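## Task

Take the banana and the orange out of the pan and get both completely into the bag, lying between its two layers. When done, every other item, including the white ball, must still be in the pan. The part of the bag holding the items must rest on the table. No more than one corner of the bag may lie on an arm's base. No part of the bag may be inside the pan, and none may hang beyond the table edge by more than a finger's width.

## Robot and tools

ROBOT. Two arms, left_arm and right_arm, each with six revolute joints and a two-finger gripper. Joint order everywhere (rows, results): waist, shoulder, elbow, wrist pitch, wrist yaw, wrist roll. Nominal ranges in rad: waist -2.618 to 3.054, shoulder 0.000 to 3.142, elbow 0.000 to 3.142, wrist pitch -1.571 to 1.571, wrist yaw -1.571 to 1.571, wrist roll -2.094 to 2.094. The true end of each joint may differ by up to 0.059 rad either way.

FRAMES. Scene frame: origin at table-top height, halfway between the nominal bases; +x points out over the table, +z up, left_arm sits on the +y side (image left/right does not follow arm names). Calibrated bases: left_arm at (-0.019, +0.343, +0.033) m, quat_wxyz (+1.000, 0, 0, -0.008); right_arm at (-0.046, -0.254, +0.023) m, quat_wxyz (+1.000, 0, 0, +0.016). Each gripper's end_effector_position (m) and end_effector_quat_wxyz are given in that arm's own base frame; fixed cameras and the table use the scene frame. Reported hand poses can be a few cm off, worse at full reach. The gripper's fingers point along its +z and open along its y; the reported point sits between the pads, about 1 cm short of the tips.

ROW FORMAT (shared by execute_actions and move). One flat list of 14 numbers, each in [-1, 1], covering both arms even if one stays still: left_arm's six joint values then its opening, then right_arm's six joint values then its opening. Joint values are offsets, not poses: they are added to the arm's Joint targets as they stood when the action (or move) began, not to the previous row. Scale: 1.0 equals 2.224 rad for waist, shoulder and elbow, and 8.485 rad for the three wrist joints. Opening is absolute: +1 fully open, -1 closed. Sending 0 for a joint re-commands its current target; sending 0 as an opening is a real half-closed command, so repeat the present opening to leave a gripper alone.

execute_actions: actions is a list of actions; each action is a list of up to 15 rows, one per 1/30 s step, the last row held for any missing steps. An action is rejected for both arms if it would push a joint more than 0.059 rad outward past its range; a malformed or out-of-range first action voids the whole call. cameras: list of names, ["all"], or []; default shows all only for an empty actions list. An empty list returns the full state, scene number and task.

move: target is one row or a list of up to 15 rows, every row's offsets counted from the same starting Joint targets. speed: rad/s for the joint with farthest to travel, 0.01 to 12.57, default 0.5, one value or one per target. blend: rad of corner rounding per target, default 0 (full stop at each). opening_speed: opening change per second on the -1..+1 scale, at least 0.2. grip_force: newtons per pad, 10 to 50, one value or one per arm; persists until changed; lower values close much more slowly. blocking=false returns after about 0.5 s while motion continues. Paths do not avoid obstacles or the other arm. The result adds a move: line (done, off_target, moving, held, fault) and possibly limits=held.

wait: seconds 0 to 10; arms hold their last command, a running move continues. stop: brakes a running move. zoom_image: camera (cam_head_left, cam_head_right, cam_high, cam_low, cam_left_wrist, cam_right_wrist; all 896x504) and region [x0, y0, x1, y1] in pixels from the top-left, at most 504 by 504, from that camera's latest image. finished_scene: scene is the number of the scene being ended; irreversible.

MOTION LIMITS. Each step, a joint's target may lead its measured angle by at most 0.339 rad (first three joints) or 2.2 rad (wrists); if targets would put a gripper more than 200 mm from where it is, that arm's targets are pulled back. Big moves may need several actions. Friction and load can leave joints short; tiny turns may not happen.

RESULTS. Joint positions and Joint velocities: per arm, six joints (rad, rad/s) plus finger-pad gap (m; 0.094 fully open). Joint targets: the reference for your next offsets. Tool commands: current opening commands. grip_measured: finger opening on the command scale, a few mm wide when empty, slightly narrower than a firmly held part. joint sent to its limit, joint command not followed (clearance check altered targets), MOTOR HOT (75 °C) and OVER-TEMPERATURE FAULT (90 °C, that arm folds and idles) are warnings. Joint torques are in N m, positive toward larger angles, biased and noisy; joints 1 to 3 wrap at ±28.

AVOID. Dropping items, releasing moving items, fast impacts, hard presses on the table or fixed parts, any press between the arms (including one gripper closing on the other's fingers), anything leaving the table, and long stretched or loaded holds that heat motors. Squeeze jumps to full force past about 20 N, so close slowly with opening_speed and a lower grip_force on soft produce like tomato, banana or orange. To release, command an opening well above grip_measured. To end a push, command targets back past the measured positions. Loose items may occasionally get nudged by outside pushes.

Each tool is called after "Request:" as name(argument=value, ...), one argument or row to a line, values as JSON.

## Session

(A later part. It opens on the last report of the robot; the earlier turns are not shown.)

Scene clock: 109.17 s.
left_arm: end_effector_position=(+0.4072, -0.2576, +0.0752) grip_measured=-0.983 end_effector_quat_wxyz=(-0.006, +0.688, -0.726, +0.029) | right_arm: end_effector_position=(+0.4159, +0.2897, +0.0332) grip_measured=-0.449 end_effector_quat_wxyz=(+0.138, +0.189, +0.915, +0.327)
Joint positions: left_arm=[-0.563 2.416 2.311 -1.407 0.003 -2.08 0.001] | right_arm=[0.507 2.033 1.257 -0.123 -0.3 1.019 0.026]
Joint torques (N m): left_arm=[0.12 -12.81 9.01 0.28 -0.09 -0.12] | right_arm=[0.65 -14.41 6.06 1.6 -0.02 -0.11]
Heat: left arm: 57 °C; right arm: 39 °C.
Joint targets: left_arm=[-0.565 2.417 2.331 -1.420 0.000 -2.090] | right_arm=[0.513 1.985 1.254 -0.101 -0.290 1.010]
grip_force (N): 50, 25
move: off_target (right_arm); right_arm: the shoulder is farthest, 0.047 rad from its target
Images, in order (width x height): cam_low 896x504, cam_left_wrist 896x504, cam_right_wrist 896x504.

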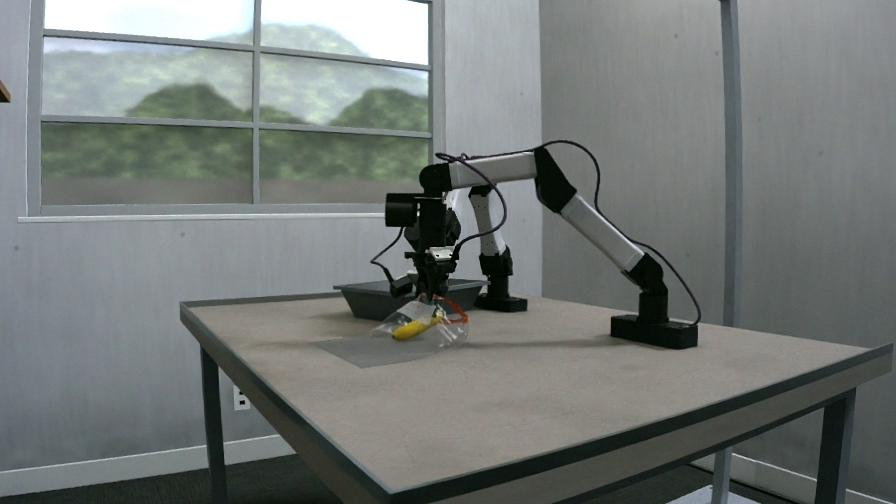

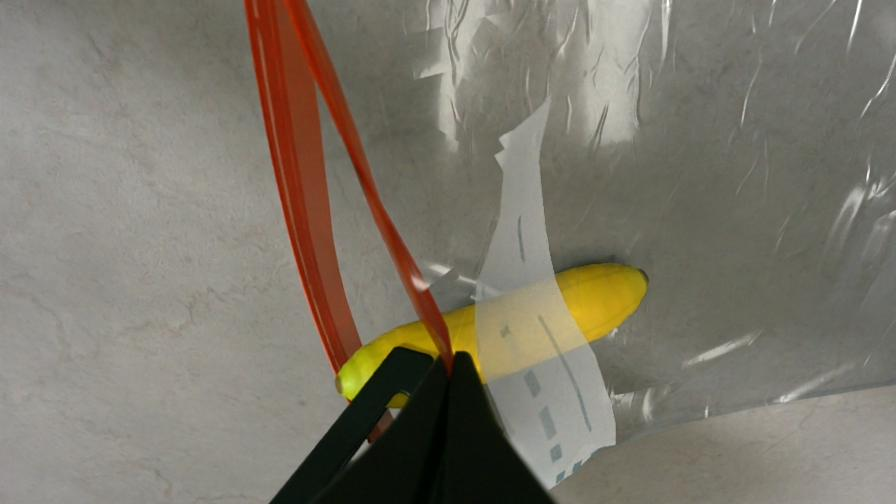

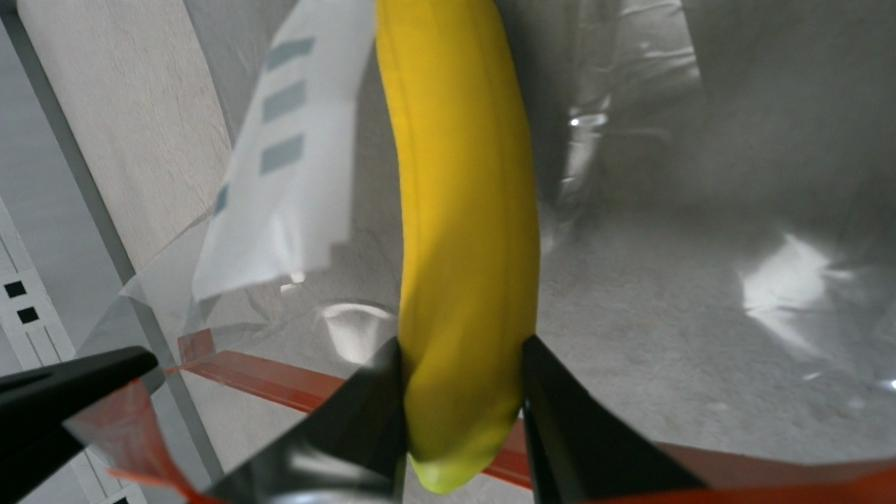

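Request:
move(
  target=[
    [0,0,0,0,0,0,-1,-0.0082,0.0387,-0.0882,0.0566,0.009,-0.0136,-0.45],
    [0,0,0,0,0,0,-1,-0.0082,0.0387,-0.0882,0.0566,0.009,-0.0136,-0.1],
  ],
  speed=0.25,
  opening_speed=0.7,
  cameras=["cam_left_wrist","cam_right_wrist","cam_low"],
)

Request:
zoom_image(
  camera="cam_low",
  region=[300, 200, 540, 380],
)

Scene clock: 113.33 s.
left_arm: end_effector_position=(+0.4072, -0.2576, +0.0752) grip_measured=-0.983 end_effector_quat_wxyz=(-0.006, +0.688, -0.726, +0.029) | right_arm: end_effector_position=(+0.4393, +0.2852, +0.0277) grip_measured=-0.101 end_effector_quat_wxyz=(+0.276, +0.128, +0.880, +0.364)
Joint positions: left_arm=[-0.563 2.416 2.311 -1.407 0.003 -2.08 0.001] | right_arm=[0.502 2.059 1.06 0.359 -0.224 0.904 0.042]
Joint torques (N m): left_arm=[0.13 -12.81 8.98 0.28 -0.08 -0.12] | right_arm=[-0.69 -8.88 5.67 1.91 0.03 -0.1]
Heat: left arm: 56 °C; right arm: 39 °C.
Joint targets: left_arm=[-0.565 2.417 2.331 -1.420 0.000 -2.090] | right_arm=[0.495 2.071 1.057 0.379 -0.213 0.895]
grip_force (N): 50, 25
move: done
Images, in order (width x height): cam_low 896x504, cam_left_wrist 896x504, cam_right_wrist 896x504.

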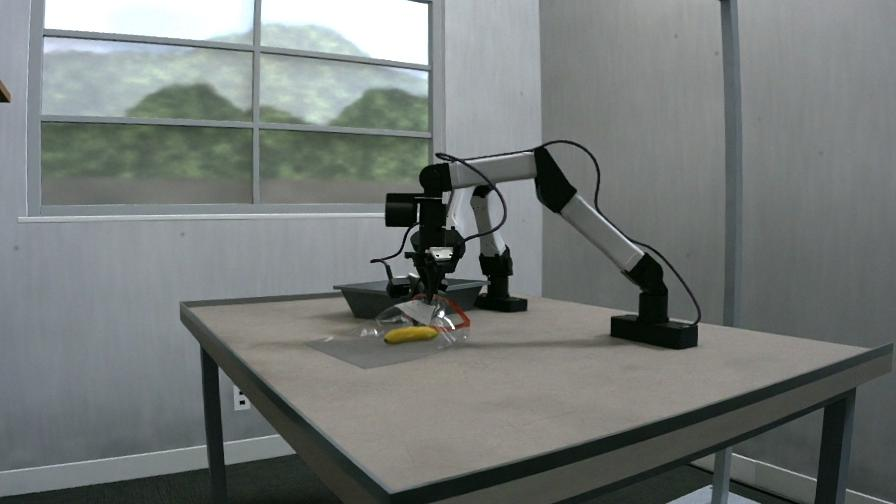

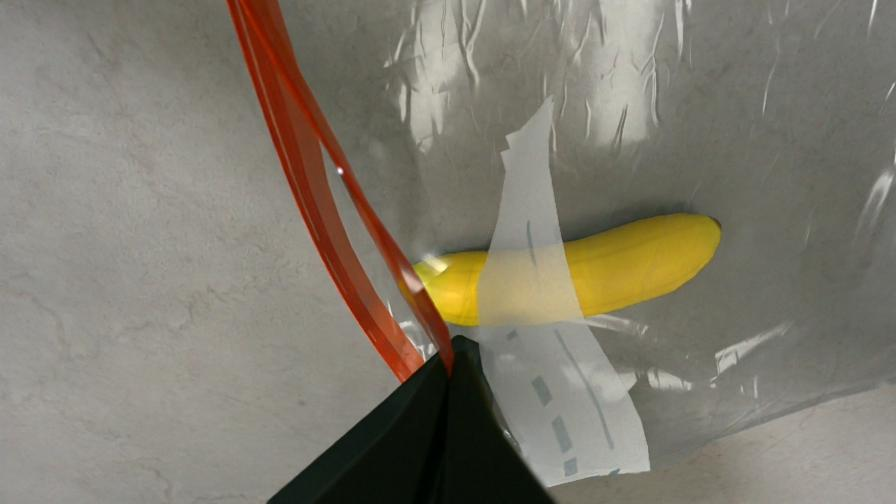

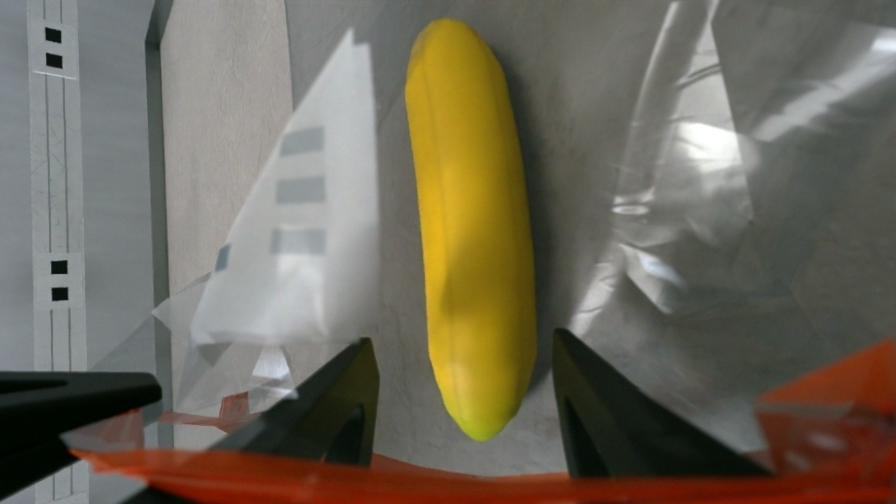

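Scaled by 2.100 from the camera's 896x504 image, which has a finer 1280x720 frame.

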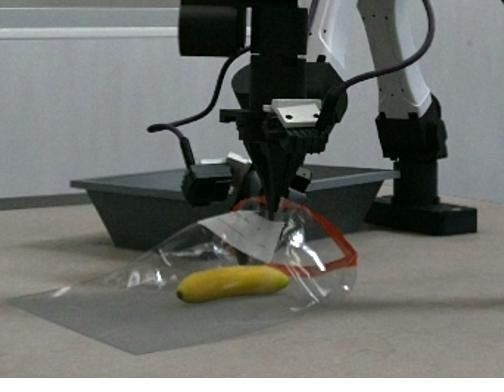

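Request:
move(
  target=[
    [0,0,0,0,0,0,-1,-0.0063,-0.0634,-0.0265,-0.0052,-0.0013,-0.0009,-0.1],
    [0,0,0,0,0,0,-1,-0.0309,-0.2406,-0.1317,-0.026,-0.0066,-0.005,-0.1],
    [0,0,0,0,0,0,-1,-0.1326,-0.0917,0.2905,-0.202,0.0251,-0.1255,-0.1],
  ],
  speed=[0.4,0.6,1.2],
  blend=[0.06,0.15,0],
  cameras=["cam_head_left","cam_high","cam_low","cam_right_wrist"],
)

Scene clock: 119.43 s.
left_arm: end_effector_position=(+0.4072, -0.2576, +0.0752) grip_measured=-0.983 end_effector_quat_wxyz=(-0.006, +0.688, -0.726, +0.029) | right_arm: end_effector_position=(+0.3537, +0.0750, +0.1354) grip_measured=-0.101 end_effector_quat_wxyz=(+0.032, -0.182, +0.983, +0.006)
Joint positions: left_arm=[-0.563 2.416 2.311 -1.407 0.003 -2.08 0.001] | right_arm=[0.204 1.854 1.677 -1.329 -0.01 -0.162 0.042]
Joint torques (N m): left_arm=[0.1 -12.78 8.96 0.28 -0.08 -0.12] | right_arm=[-0.4 -7.49 8.76 0.4 0.05 -0.1]
Heat: left arm: 56 °C; right arm: 40 °C.
Joint targets: left_arm=[-0.565 2.417 2.331 -1.420 0.000 -2.090] | right_arm=[0.200 1.867 1.704 -1.334 0.000 -0.170]
grip_force (N): 50, 25
move: done
Images, in order (width x height): cam_head_left 896x504, cam_high 896x504, cam_low 896x504, cam_right_wrist 896x504.

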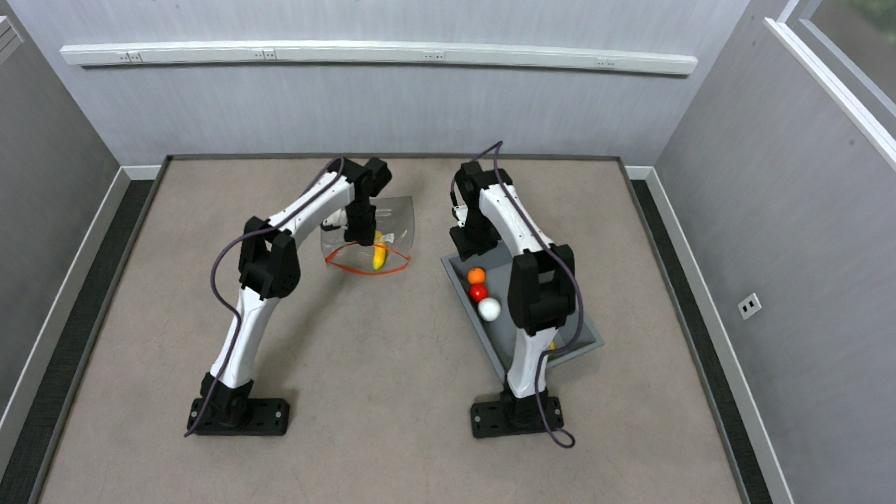

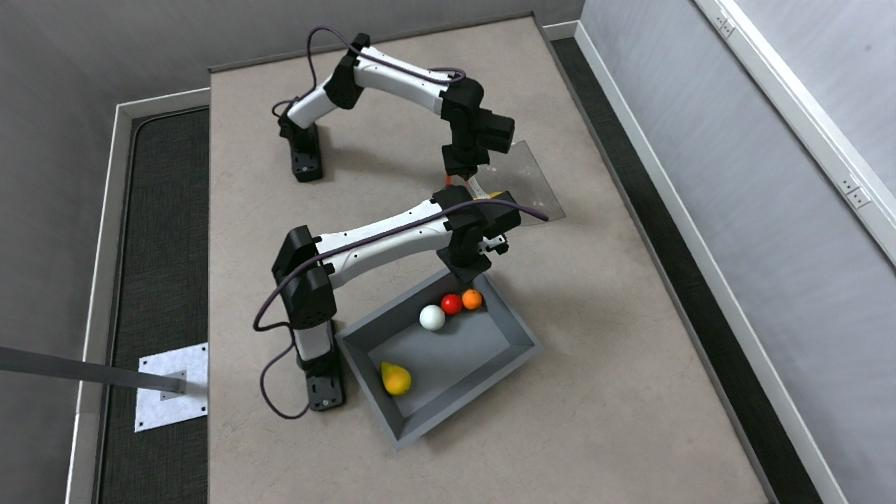

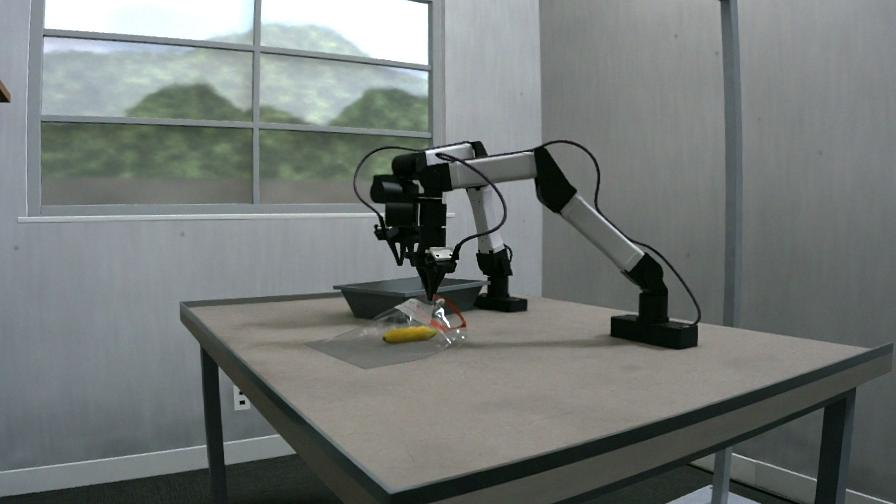

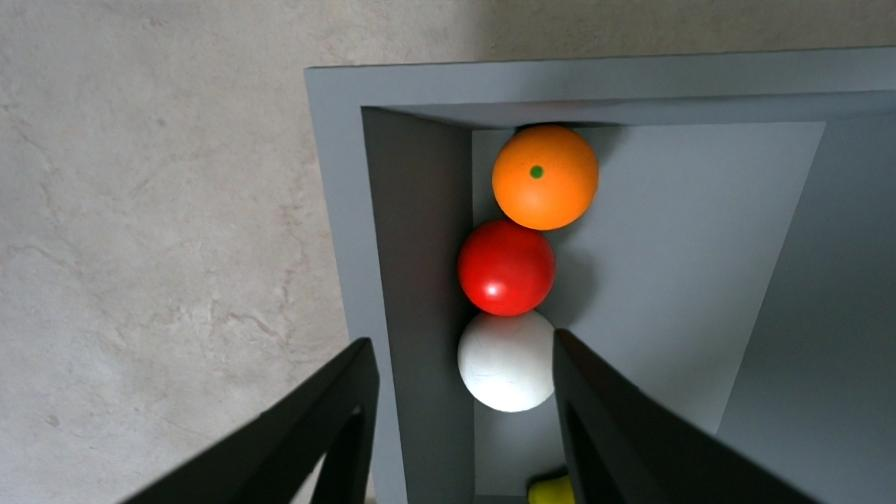

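Request:
move(
  target=[
    [0,0,0,0,0,0,-1,-0.0504,0.0346,-0.0234,0.0065,0,-0.014,0.3],
    [0,0,0,0,0,0,-1,-0.0504,0.0688,-0.1331,0.0436,0,-0.014,0.3],
    [0,0,0,0,0,0,-1,-0.0504,0.0688,-0.1331,0.0436,0,-0.014,0.05],
  ],
  speed=[0.5,0.35,0.3],
  blend=[0.05,0,0],
  opening_speed=1.5,
  cameras=["cam_right_wrist","cam_high"],
)

Scene clock: 123.77 s.
left_arm: end_effector_position=(+0.4072, -0.2576, +0.0752) grip_measured=-0.983 end_effector_quat_wxyz=(-0.006, +0.688, -0.726, +0.029) | right_arm: end_effector_position=(+0.3653, +0.0323, +0.0152) grip_measured=+0.051 end_effector_quat_wxyz=(-0.003, -0.182, +0.983, +0.003)
Joint positions: left_arm=[-0.563 2.416 2.311 -1.407 0.003 -2.08 0.001] | right_arm=[0.086 2.011 1.409 -0.976 -0.005 -0.281 0.049]
Joint torques (N m): left_arm=[0.05 -12.79 8.99 0.26 -0.08 -0.13] | right_arm=[0.18 -8.62 5.6 0.4 0 -0.04]
Heat: left arm: 56 °C; right arm: 40 °C.
Joint targets: left_arm=[-0.565 2.417 2.331 -1.420 0.000 -2.090] | right_arm=[0.088 2.020 1.408 -0.965 0.000 -0.289]
grip_force (N): 50, 25
move: done
Images, in order (width x height): cam_high 896x504, cam_right_wrist 896x504.

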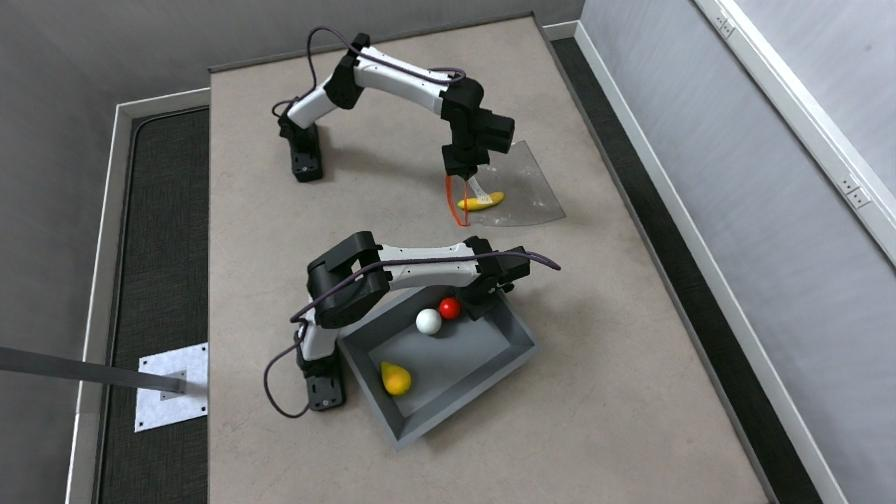

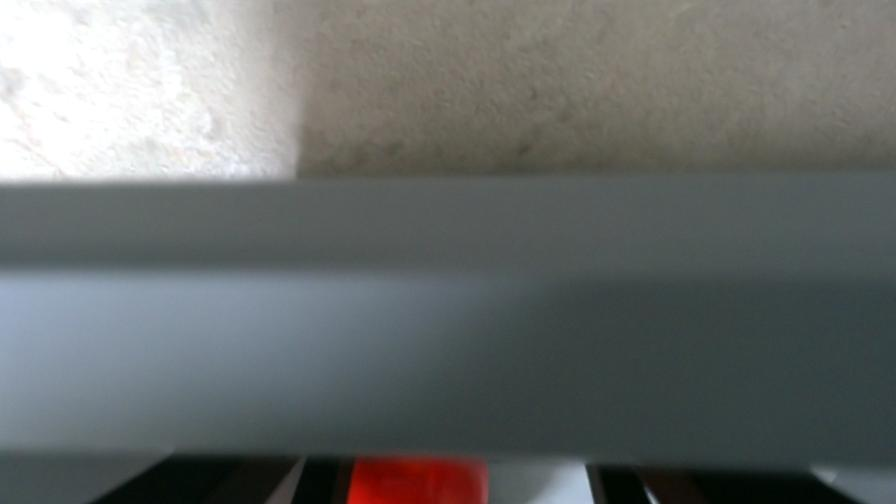

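Request:
move(
  target=[
    [0,0,0,0,0,0,-1,0,0,0,0,0,0,0.03],
    [0,0,0,0,0,0,-1,0,-0.0405,0.2172,-0.0632,0,0,0.03],
  ],
  speed=[0.5,0.6],
  blend=0,
  cameras=["all"],
)

Request:
zoom_image(
  camera="cam_high",
  region=[410, 130, 590, 260],
)

Request:
zoom_image(
  camera="cam_head_right",
  region=[280, 150, 480, 300],
)

Request:
zoom_image(
  camera="cam_low",
  region=[290, 260, 510, 390],
)

Request:
zoom_image(
  camera="cam_head_left",
  region=[300, 150, 500, 300],
)

Scene clock: 126.47 s.
left_arm: end_effector_position=(+0.4072, -0.2576, +0.0752) grip_measured=-0.983 end_effector_quat_wxyz=(-0.006, +0.688, -0.726, +0.029) | right_arm: end_effector_position=(+0.3650, +0.0323, +0.1472) grip_measured=+0.031 end_effector_quat_wxyz=(-0.007, -0.182, +0.983, +0.003)
Joint positions: left_arm=[-0.563 2.416 2.311 -1.407 0.003 -2.08 0.001] | right_arm=[0.086 1.962 1.871 -1.495 -0.005 -0.281 0.048]
Joint torques (N m): left_arm=[0.08 -12.78 9.02 0.28 -0.09 -0.12] | right_arm=[0.18 -12.08 7.88 0.25 0 -0.04]
Heat: left arm: 56 °C; right arm: 40 °C.
Joint targets: left_arm=[-0.565 2.417 2.331 -1.420 0.000 -2.090] | right_arm=[0.088 1.930 1.891 -1.501 0.000 -0.289]
grip_force (N): 50, 25
move: done

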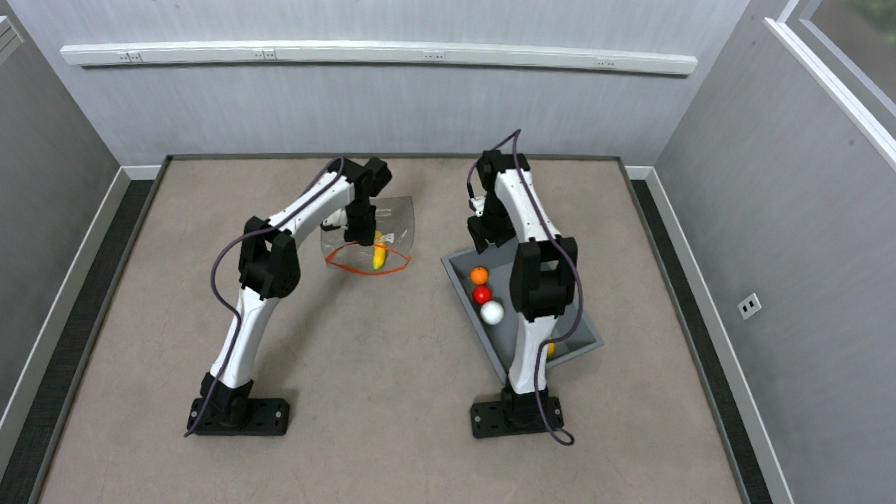

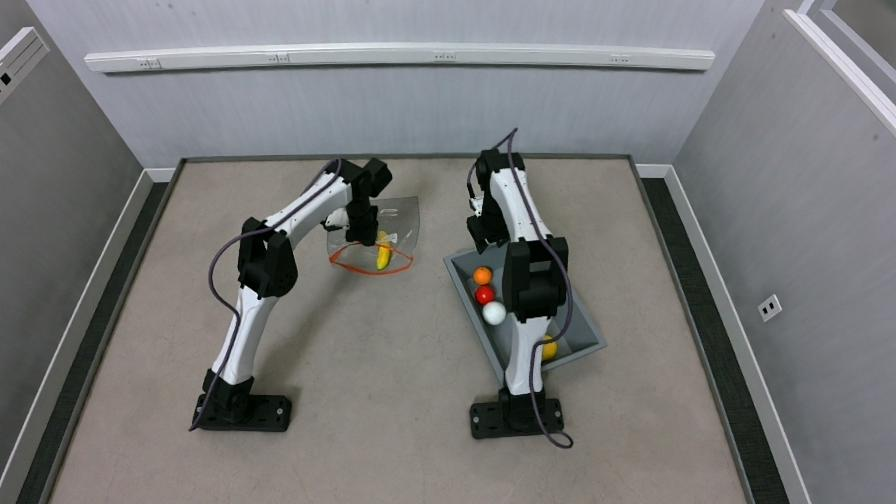

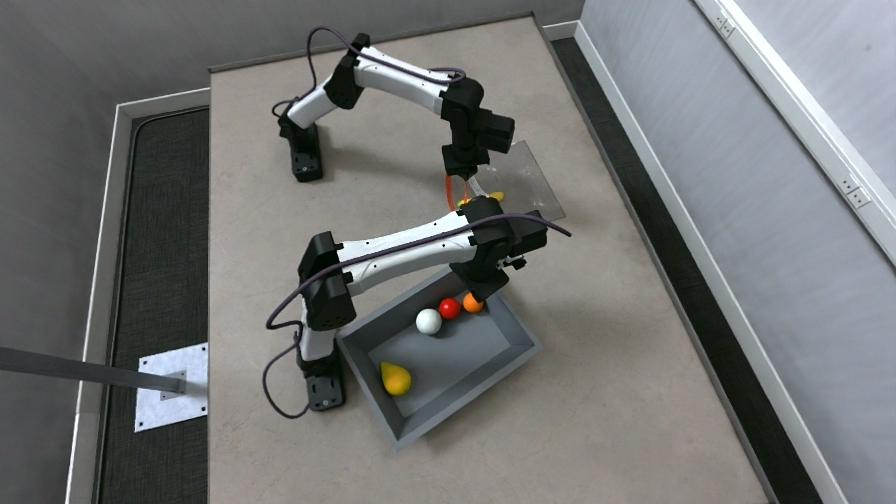

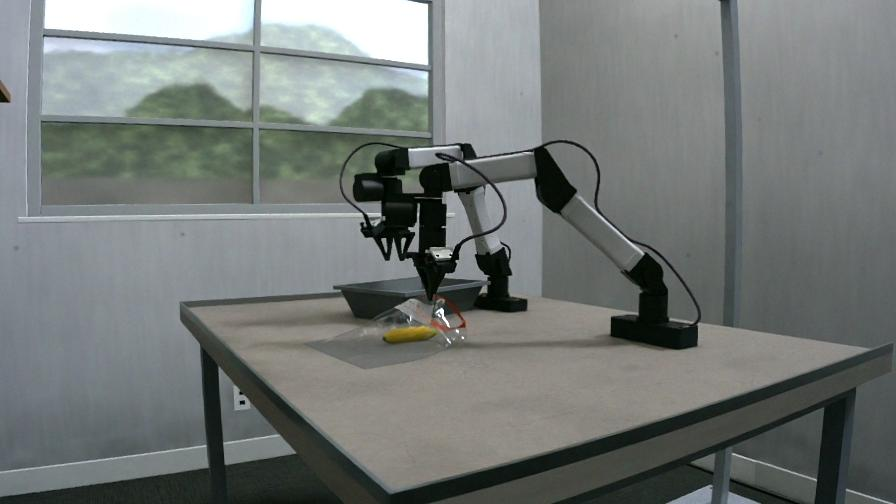

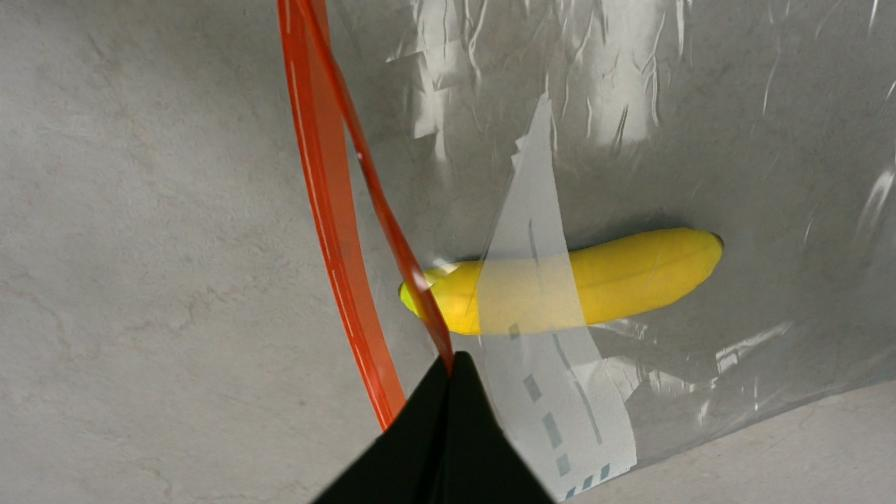

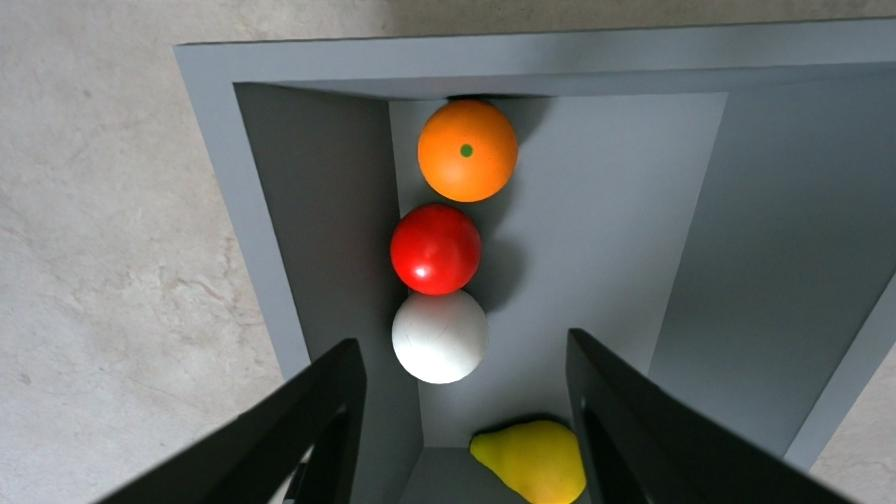

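Scaled by 2.800 from the camera's 896x504 image, which has a finer 1280x720 frame.

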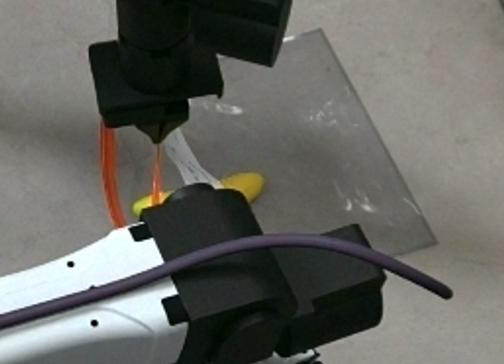

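Scaled by 2.520 from the camera's 896x504 image, which has a finer 1280x720 frame.

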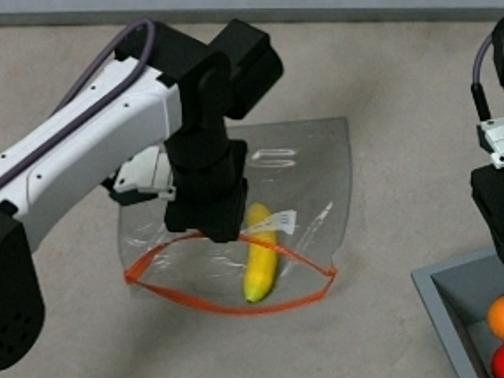

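Scaled by 2.291 from the camera's 896x504 image, which has a finer 1280x720 frame.

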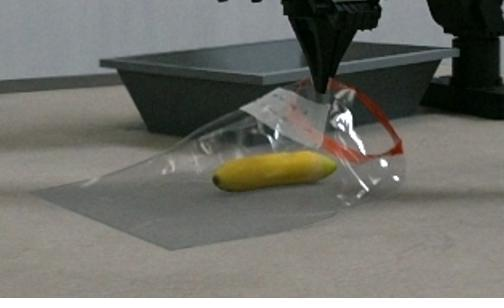

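Scaled by 2.520 from the camera's 896x504 image, which has a finer 1280x720 frame.

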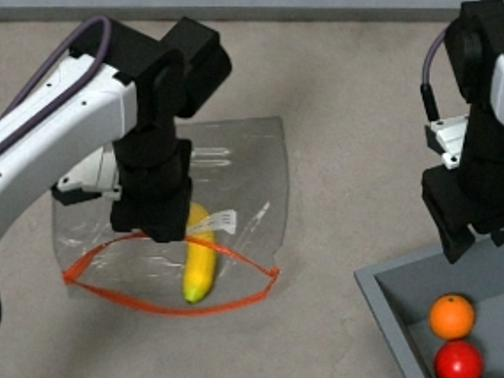

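Request:
move(
  target=[
    [0,0,0,0,0,0,-1,-0.0076,0.0432,-0.2376,0.0688,0,-0.002,0.35],
    [0,0,0,0,0,0,-1,-0.0076,0.0432,-0.2376,0.0688,0,-0.002,0.03],
    [0,0,0,0,0,0,-1,-0.0076,0,0,0,0,-0.002,0.03],
  ],
  speed=[0.45,0.4,0.5],
  blend=0,
  opening_speed=2,
  cameras=["cam_right_wrist","cam_head_left","cam_low"],
)

Scene clock: 132.53 s.
left_arm: end_effector_position=(+0.4072, -0.2576, +0.0752) grip_measured=-0.983 end_effector_quat_wxyz=(-0.006, +0.688, -0.726, +0.029) | right_arm: end_effector_position=(+0.3652, +0.0295, +0.1458) grip_measured=+0.031 end_effector_quat_wxyz=(-0.009, -0.188, +0.982, +0.003)
Joint positions: left_arm=[-0.563 2.416 2.311 -1.407 0.003 -2.08 0.001] | right_arm=[0.078 1.965 1.87 -1.494 -0.005 -0.299 0.048]
Joint torques (N m): left_arm=[0.1 -12.81 8.99 0.28 -0.09 -0.12] | right_arm=[-0.69 -12.37 8.01 0.24 0 -0.02]
Heat: left arm: 55 °C; right arm: 41 °C.
Joint targets: left_arm=[-0.565 2.417 2.331 -1.420 0.000 -2.090] | right_arm=[0.071 1.930 1.891 -1.501 0.000 -0.306]
grip_force (N): 50, 25
move: done
Images, in order (width x height): cam_head_left 896x504, cam_low 896x504, cam_right_wrist 896x504.

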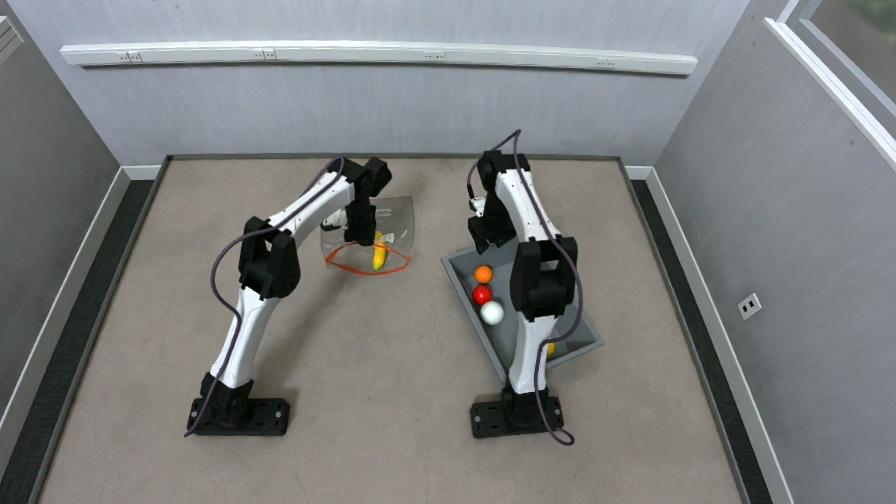

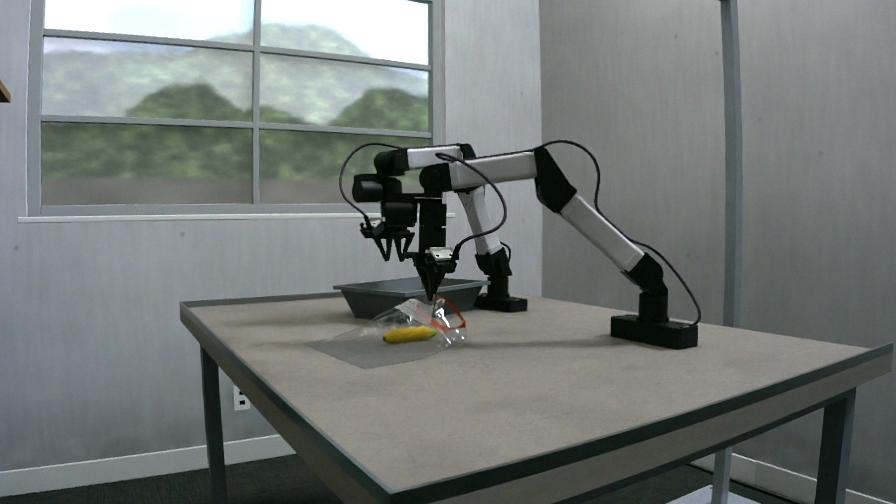

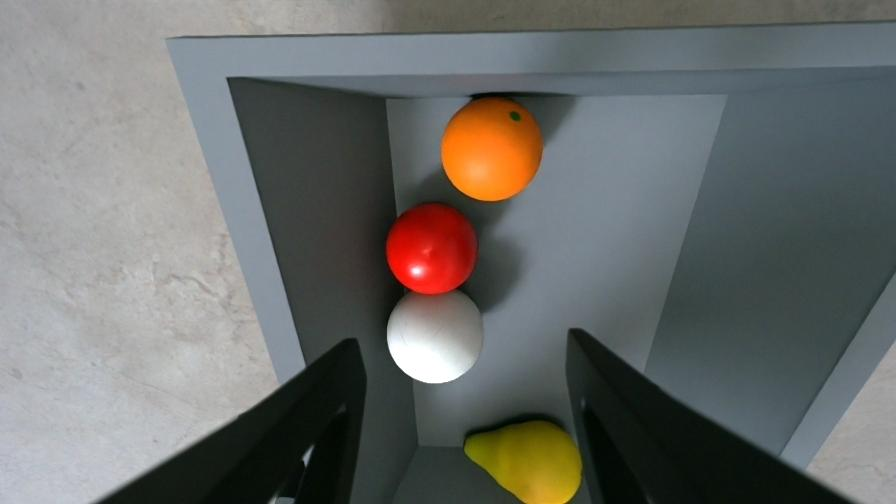

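Request:
move(
  target=[
    [0,0,0,0,0,0,-1,-0.018,0.052,-0.2301,0.0691,0,-0.0041,0.4],
    [0,0,0,0,0,0,-1,-0.018,0.052,-0.2301,0.0691,0,-0.0041,-0.02],
  ],
  speed=[0.45,0.4],
  blend=0,
  opening_speed=2,
  cameras=["cam_right_wrist","cam_head_left"],
)

Request:
zoom_image(
  camera="cam_head_left",
  region=[430, 150, 580, 320],
)

Scene clock: 137.23 s.
left_arm: end_effector_position=(+0.4072, -0.2576, +0.0752) grip_measured=-0.983 end_effector_quat_wxyz=(-0.006, +0.688, -0.726, +0.029) | right_arm: end_effector_position=(+0.3684, +0.0151, +0.0028) grip_measured=-0.018 end_effector_quat_wxyz=(+0.000, -0.185, +0.983, +0.002)
Joint positions: left_arm=[-0.563 2.416 2.311 -1.407 0.003 -2.08 0.001] | right_arm=[0.039 2.03 1.384 -0.926 -0.005 -0.334 0.046]
Joint torques (N m): left_arm=[0.1 -12.77 8.99 0.28 -0.08 -0.12] | right_arm=[-0.73 -8.12 5.16 0.4 0 -0.03]
Heat: left arm: 55 °C; right arm: 41 °C.
Joint targets: left_arm=[-0.565 2.417 2.331 -1.420 0.000 -2.090] | right_arm=[0.031 2.045 1.379 -0.915 0.000 -0.341]
grip_force (N): 50, 25
move: done
Images, in order (width x height): cam_head_left 896x504, cam_right_wrist 896x504.

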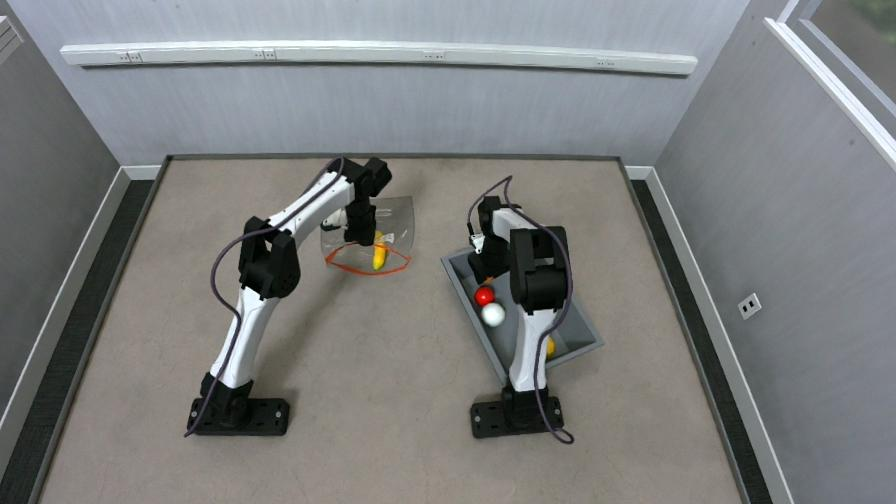

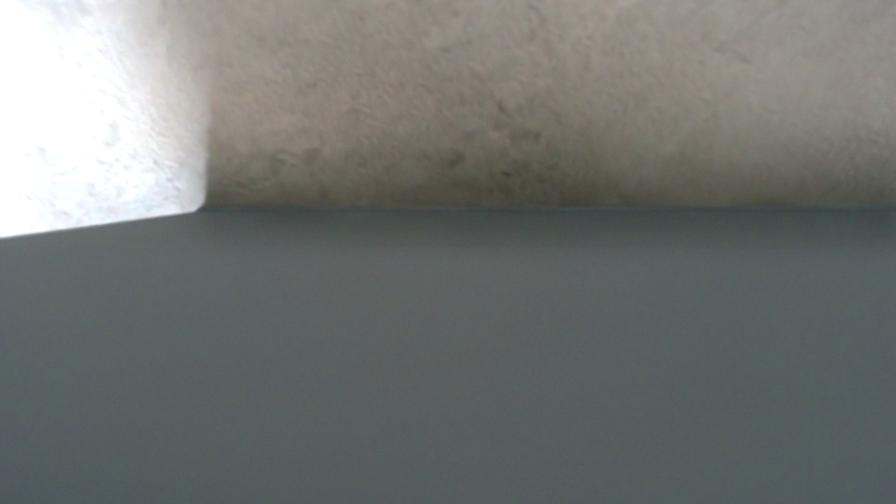

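Scaled by 2.965 from the camera's 896x504 image, which has a finer 1280x720 frame.

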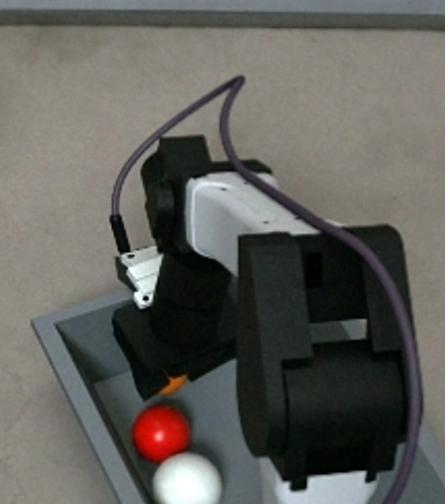

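Request:
move(
  target=[
    [0,0,0,0,0,0,-1,0,0,0,0,0,0,0.35],
    [0,0,0,0,0,0,-1,-0.004,-0.027,-0.0218,0.0019,0,0,0.35],
    [0,0,0,0,0,0,-1,-0.004,-0.027,-0.0218,0.0019,0,0,0.0],
  ],
  speed=[0.45,0.3,0.4],
  blend=0,
  opening_speed=2,
  cameras=["cam_right_wrist","cam_head_left"],
)

Request:
zoom_image(
  camera="cam_head_left",
  region=[430, 150, 580, 320],
)

Scene clock: 140.37 s.
left_arm: end_effector_position=(+0.4072, -0.2576, +0.0752) grip_measured=-0.983 end_effector_quat_wxyz=(-0.006, +0.688, -0.726, +0.029) | right_arm: end_effector_position=(+0.3682, +0.0130, +0.0006) grip_measured=+0.002 end_effector_quat_wxyz=(+0.013, -0.184, +0.983, +0.001)
Joint positions: left_arm=[-0.563 2.416 2.311 -1.407 0.003 -2.08 0.001] | right_arm=[0.033 2.011 1.346 -0.881 -0.005 -0.338 0.047]
Joint torques (N m): left_arm=[0.08 -12.82 8.99 0.28 -0.09 -0.12] | right_arm=[-1.05 -11.56 4.22 0.17 0 0.02]
Heat: left arm: 55 °C; right arm: 42 °C.
Joint targets: left_arm=[-0.565 2.417 2.331 -1.420 0.000 -2.090] | right_arm=[0.022 1.986 1.331 -0.899 0.000 -0.341]
grip_force (N): 50, 25
move: done
Images, in order (width x height): cam_head_left 896x504, cam_right_wrist 896x504.

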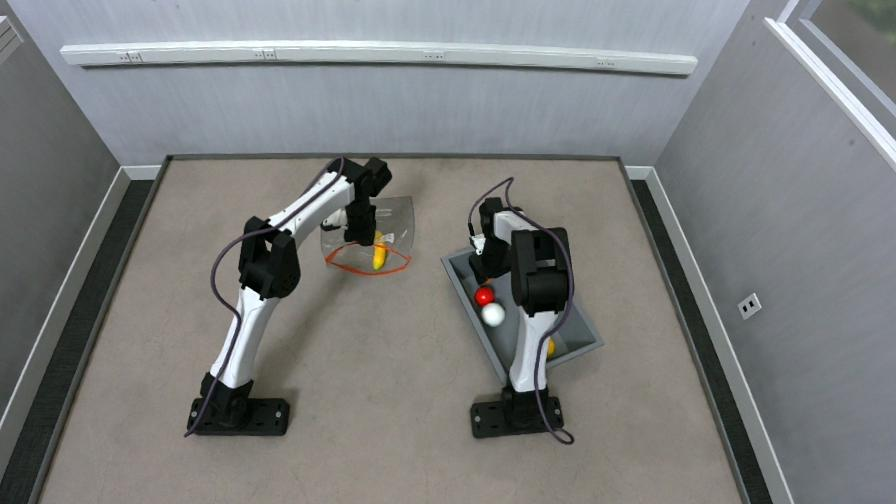

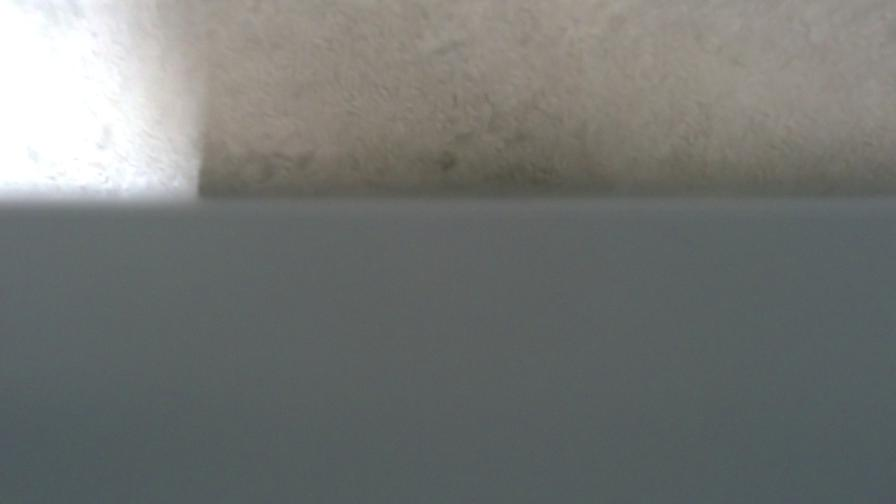

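Scaled by 2.965 from the camera's 896x504 image, which has a finer 1280x720 frame.

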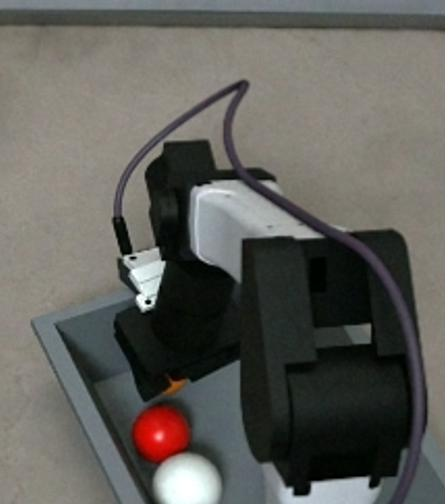

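Request:
move(
  target=[
    [0,0,0,0,0,0,-1,0,0,0,0,0,0,0.35],
    [0,0,0,0,0,0,-1,0,-0.05,0,0,0,0,0.35],
    [0,0,0,0,0,0,-1,0,-0.22,-0.1242,0.0149,0,0.0402,0.35],
  ],
  speed=[0.45,0.4,0.7],
  blend=[0,0.05,0],
  opening_speed=2,
  cameras=["cam_right_wrist","cam_head_left","cam_high","cam_low"],
)

Scene clock: 143.70 s.
left_arm: end_effector_position=(+0.4072, -0.2576, +0.0752) grip_measured=-0.983 end_effector_quat_wxyz=(-0.006, +0.688, -0.726, +0.029) | right_arm: end_effector_position=(+0.3309, +0.0103, +0.0865) grip_measured=+0.349 end_effector_quat_wxyz=(+0.160, -0.018, +0.987, +0.004)
Joint positions: left_arm=[-0.563 2.416 2.311 -1.407 0.003 -2.08 0.001] | right_arm=[0.029 1.52 1.058 -0.787 -0.005 -0.008 0.063]
Joint torques (N m): left_arm=[0.06 -12.78 9.03 0.27 -0.09 -0.12] | right_arm=[-0.62 -8.06 6.2 1.08 0.02 0.16]
Heat: left arm: 55 °C; right arm: 42 °C.
Joint targets: left_arm=[-0.565 2.417 2.331 -1.420 0.000 -2.090] | right_arm=[0.022 1.496 1.054 -0.772 0.000 0.001]
grip_force (N): 50, 25
move: done
Images, in order (width x height): cam_head_left 896x504, cam_high 896x504, cam_low 896x504, cam_right_wrist 896x504.

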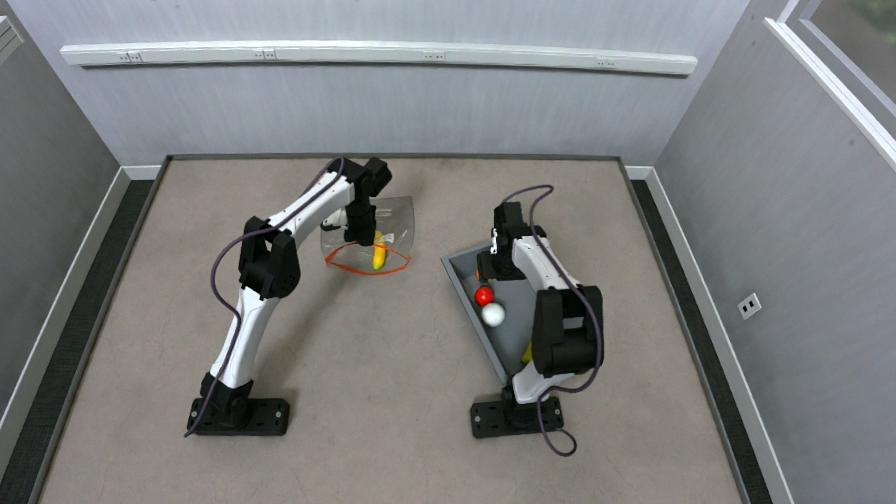

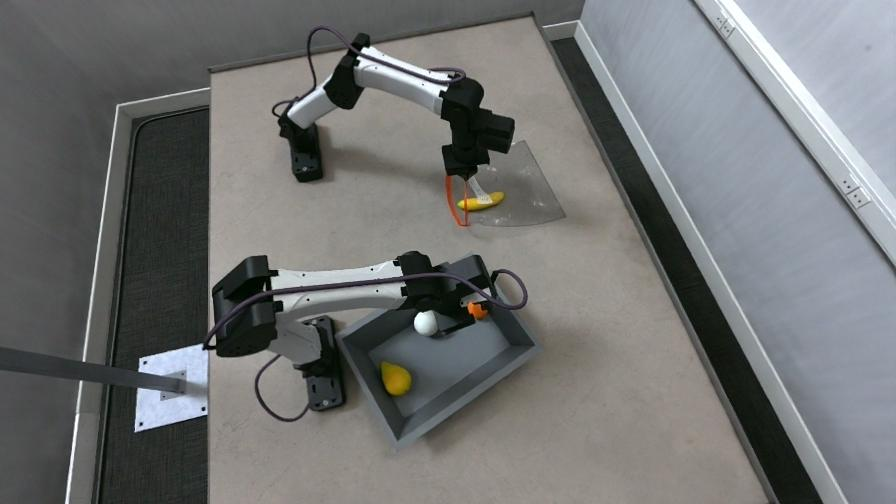

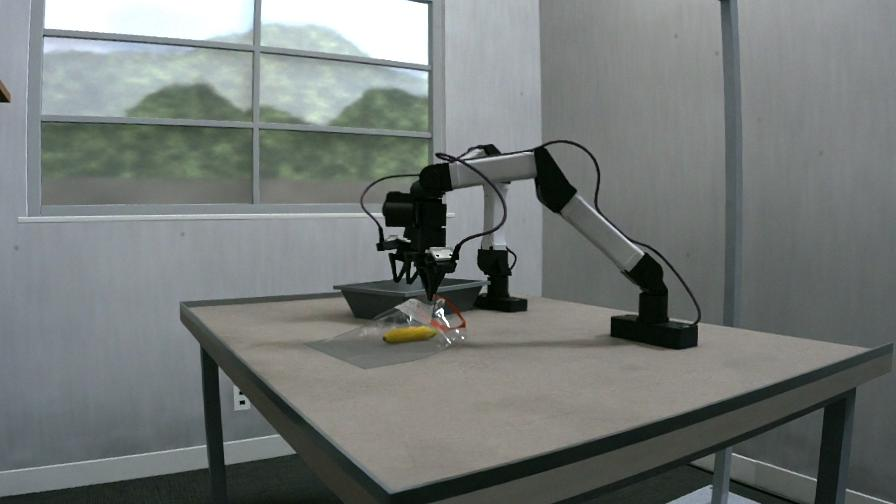

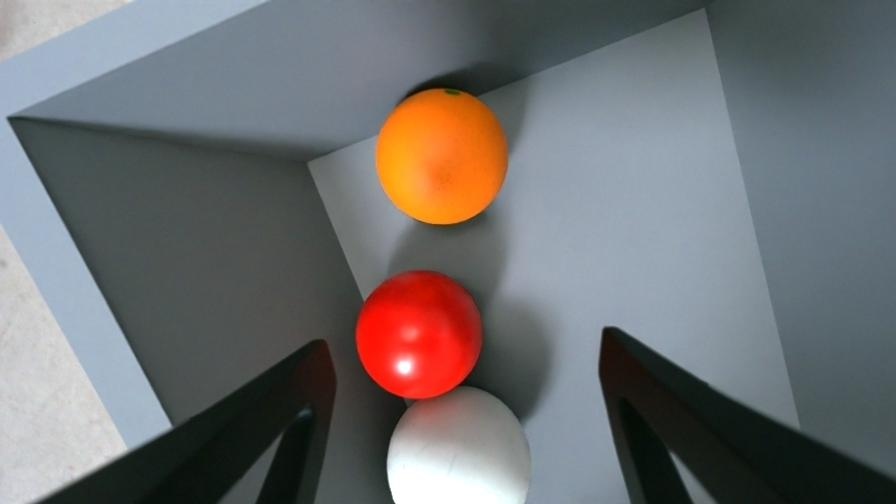

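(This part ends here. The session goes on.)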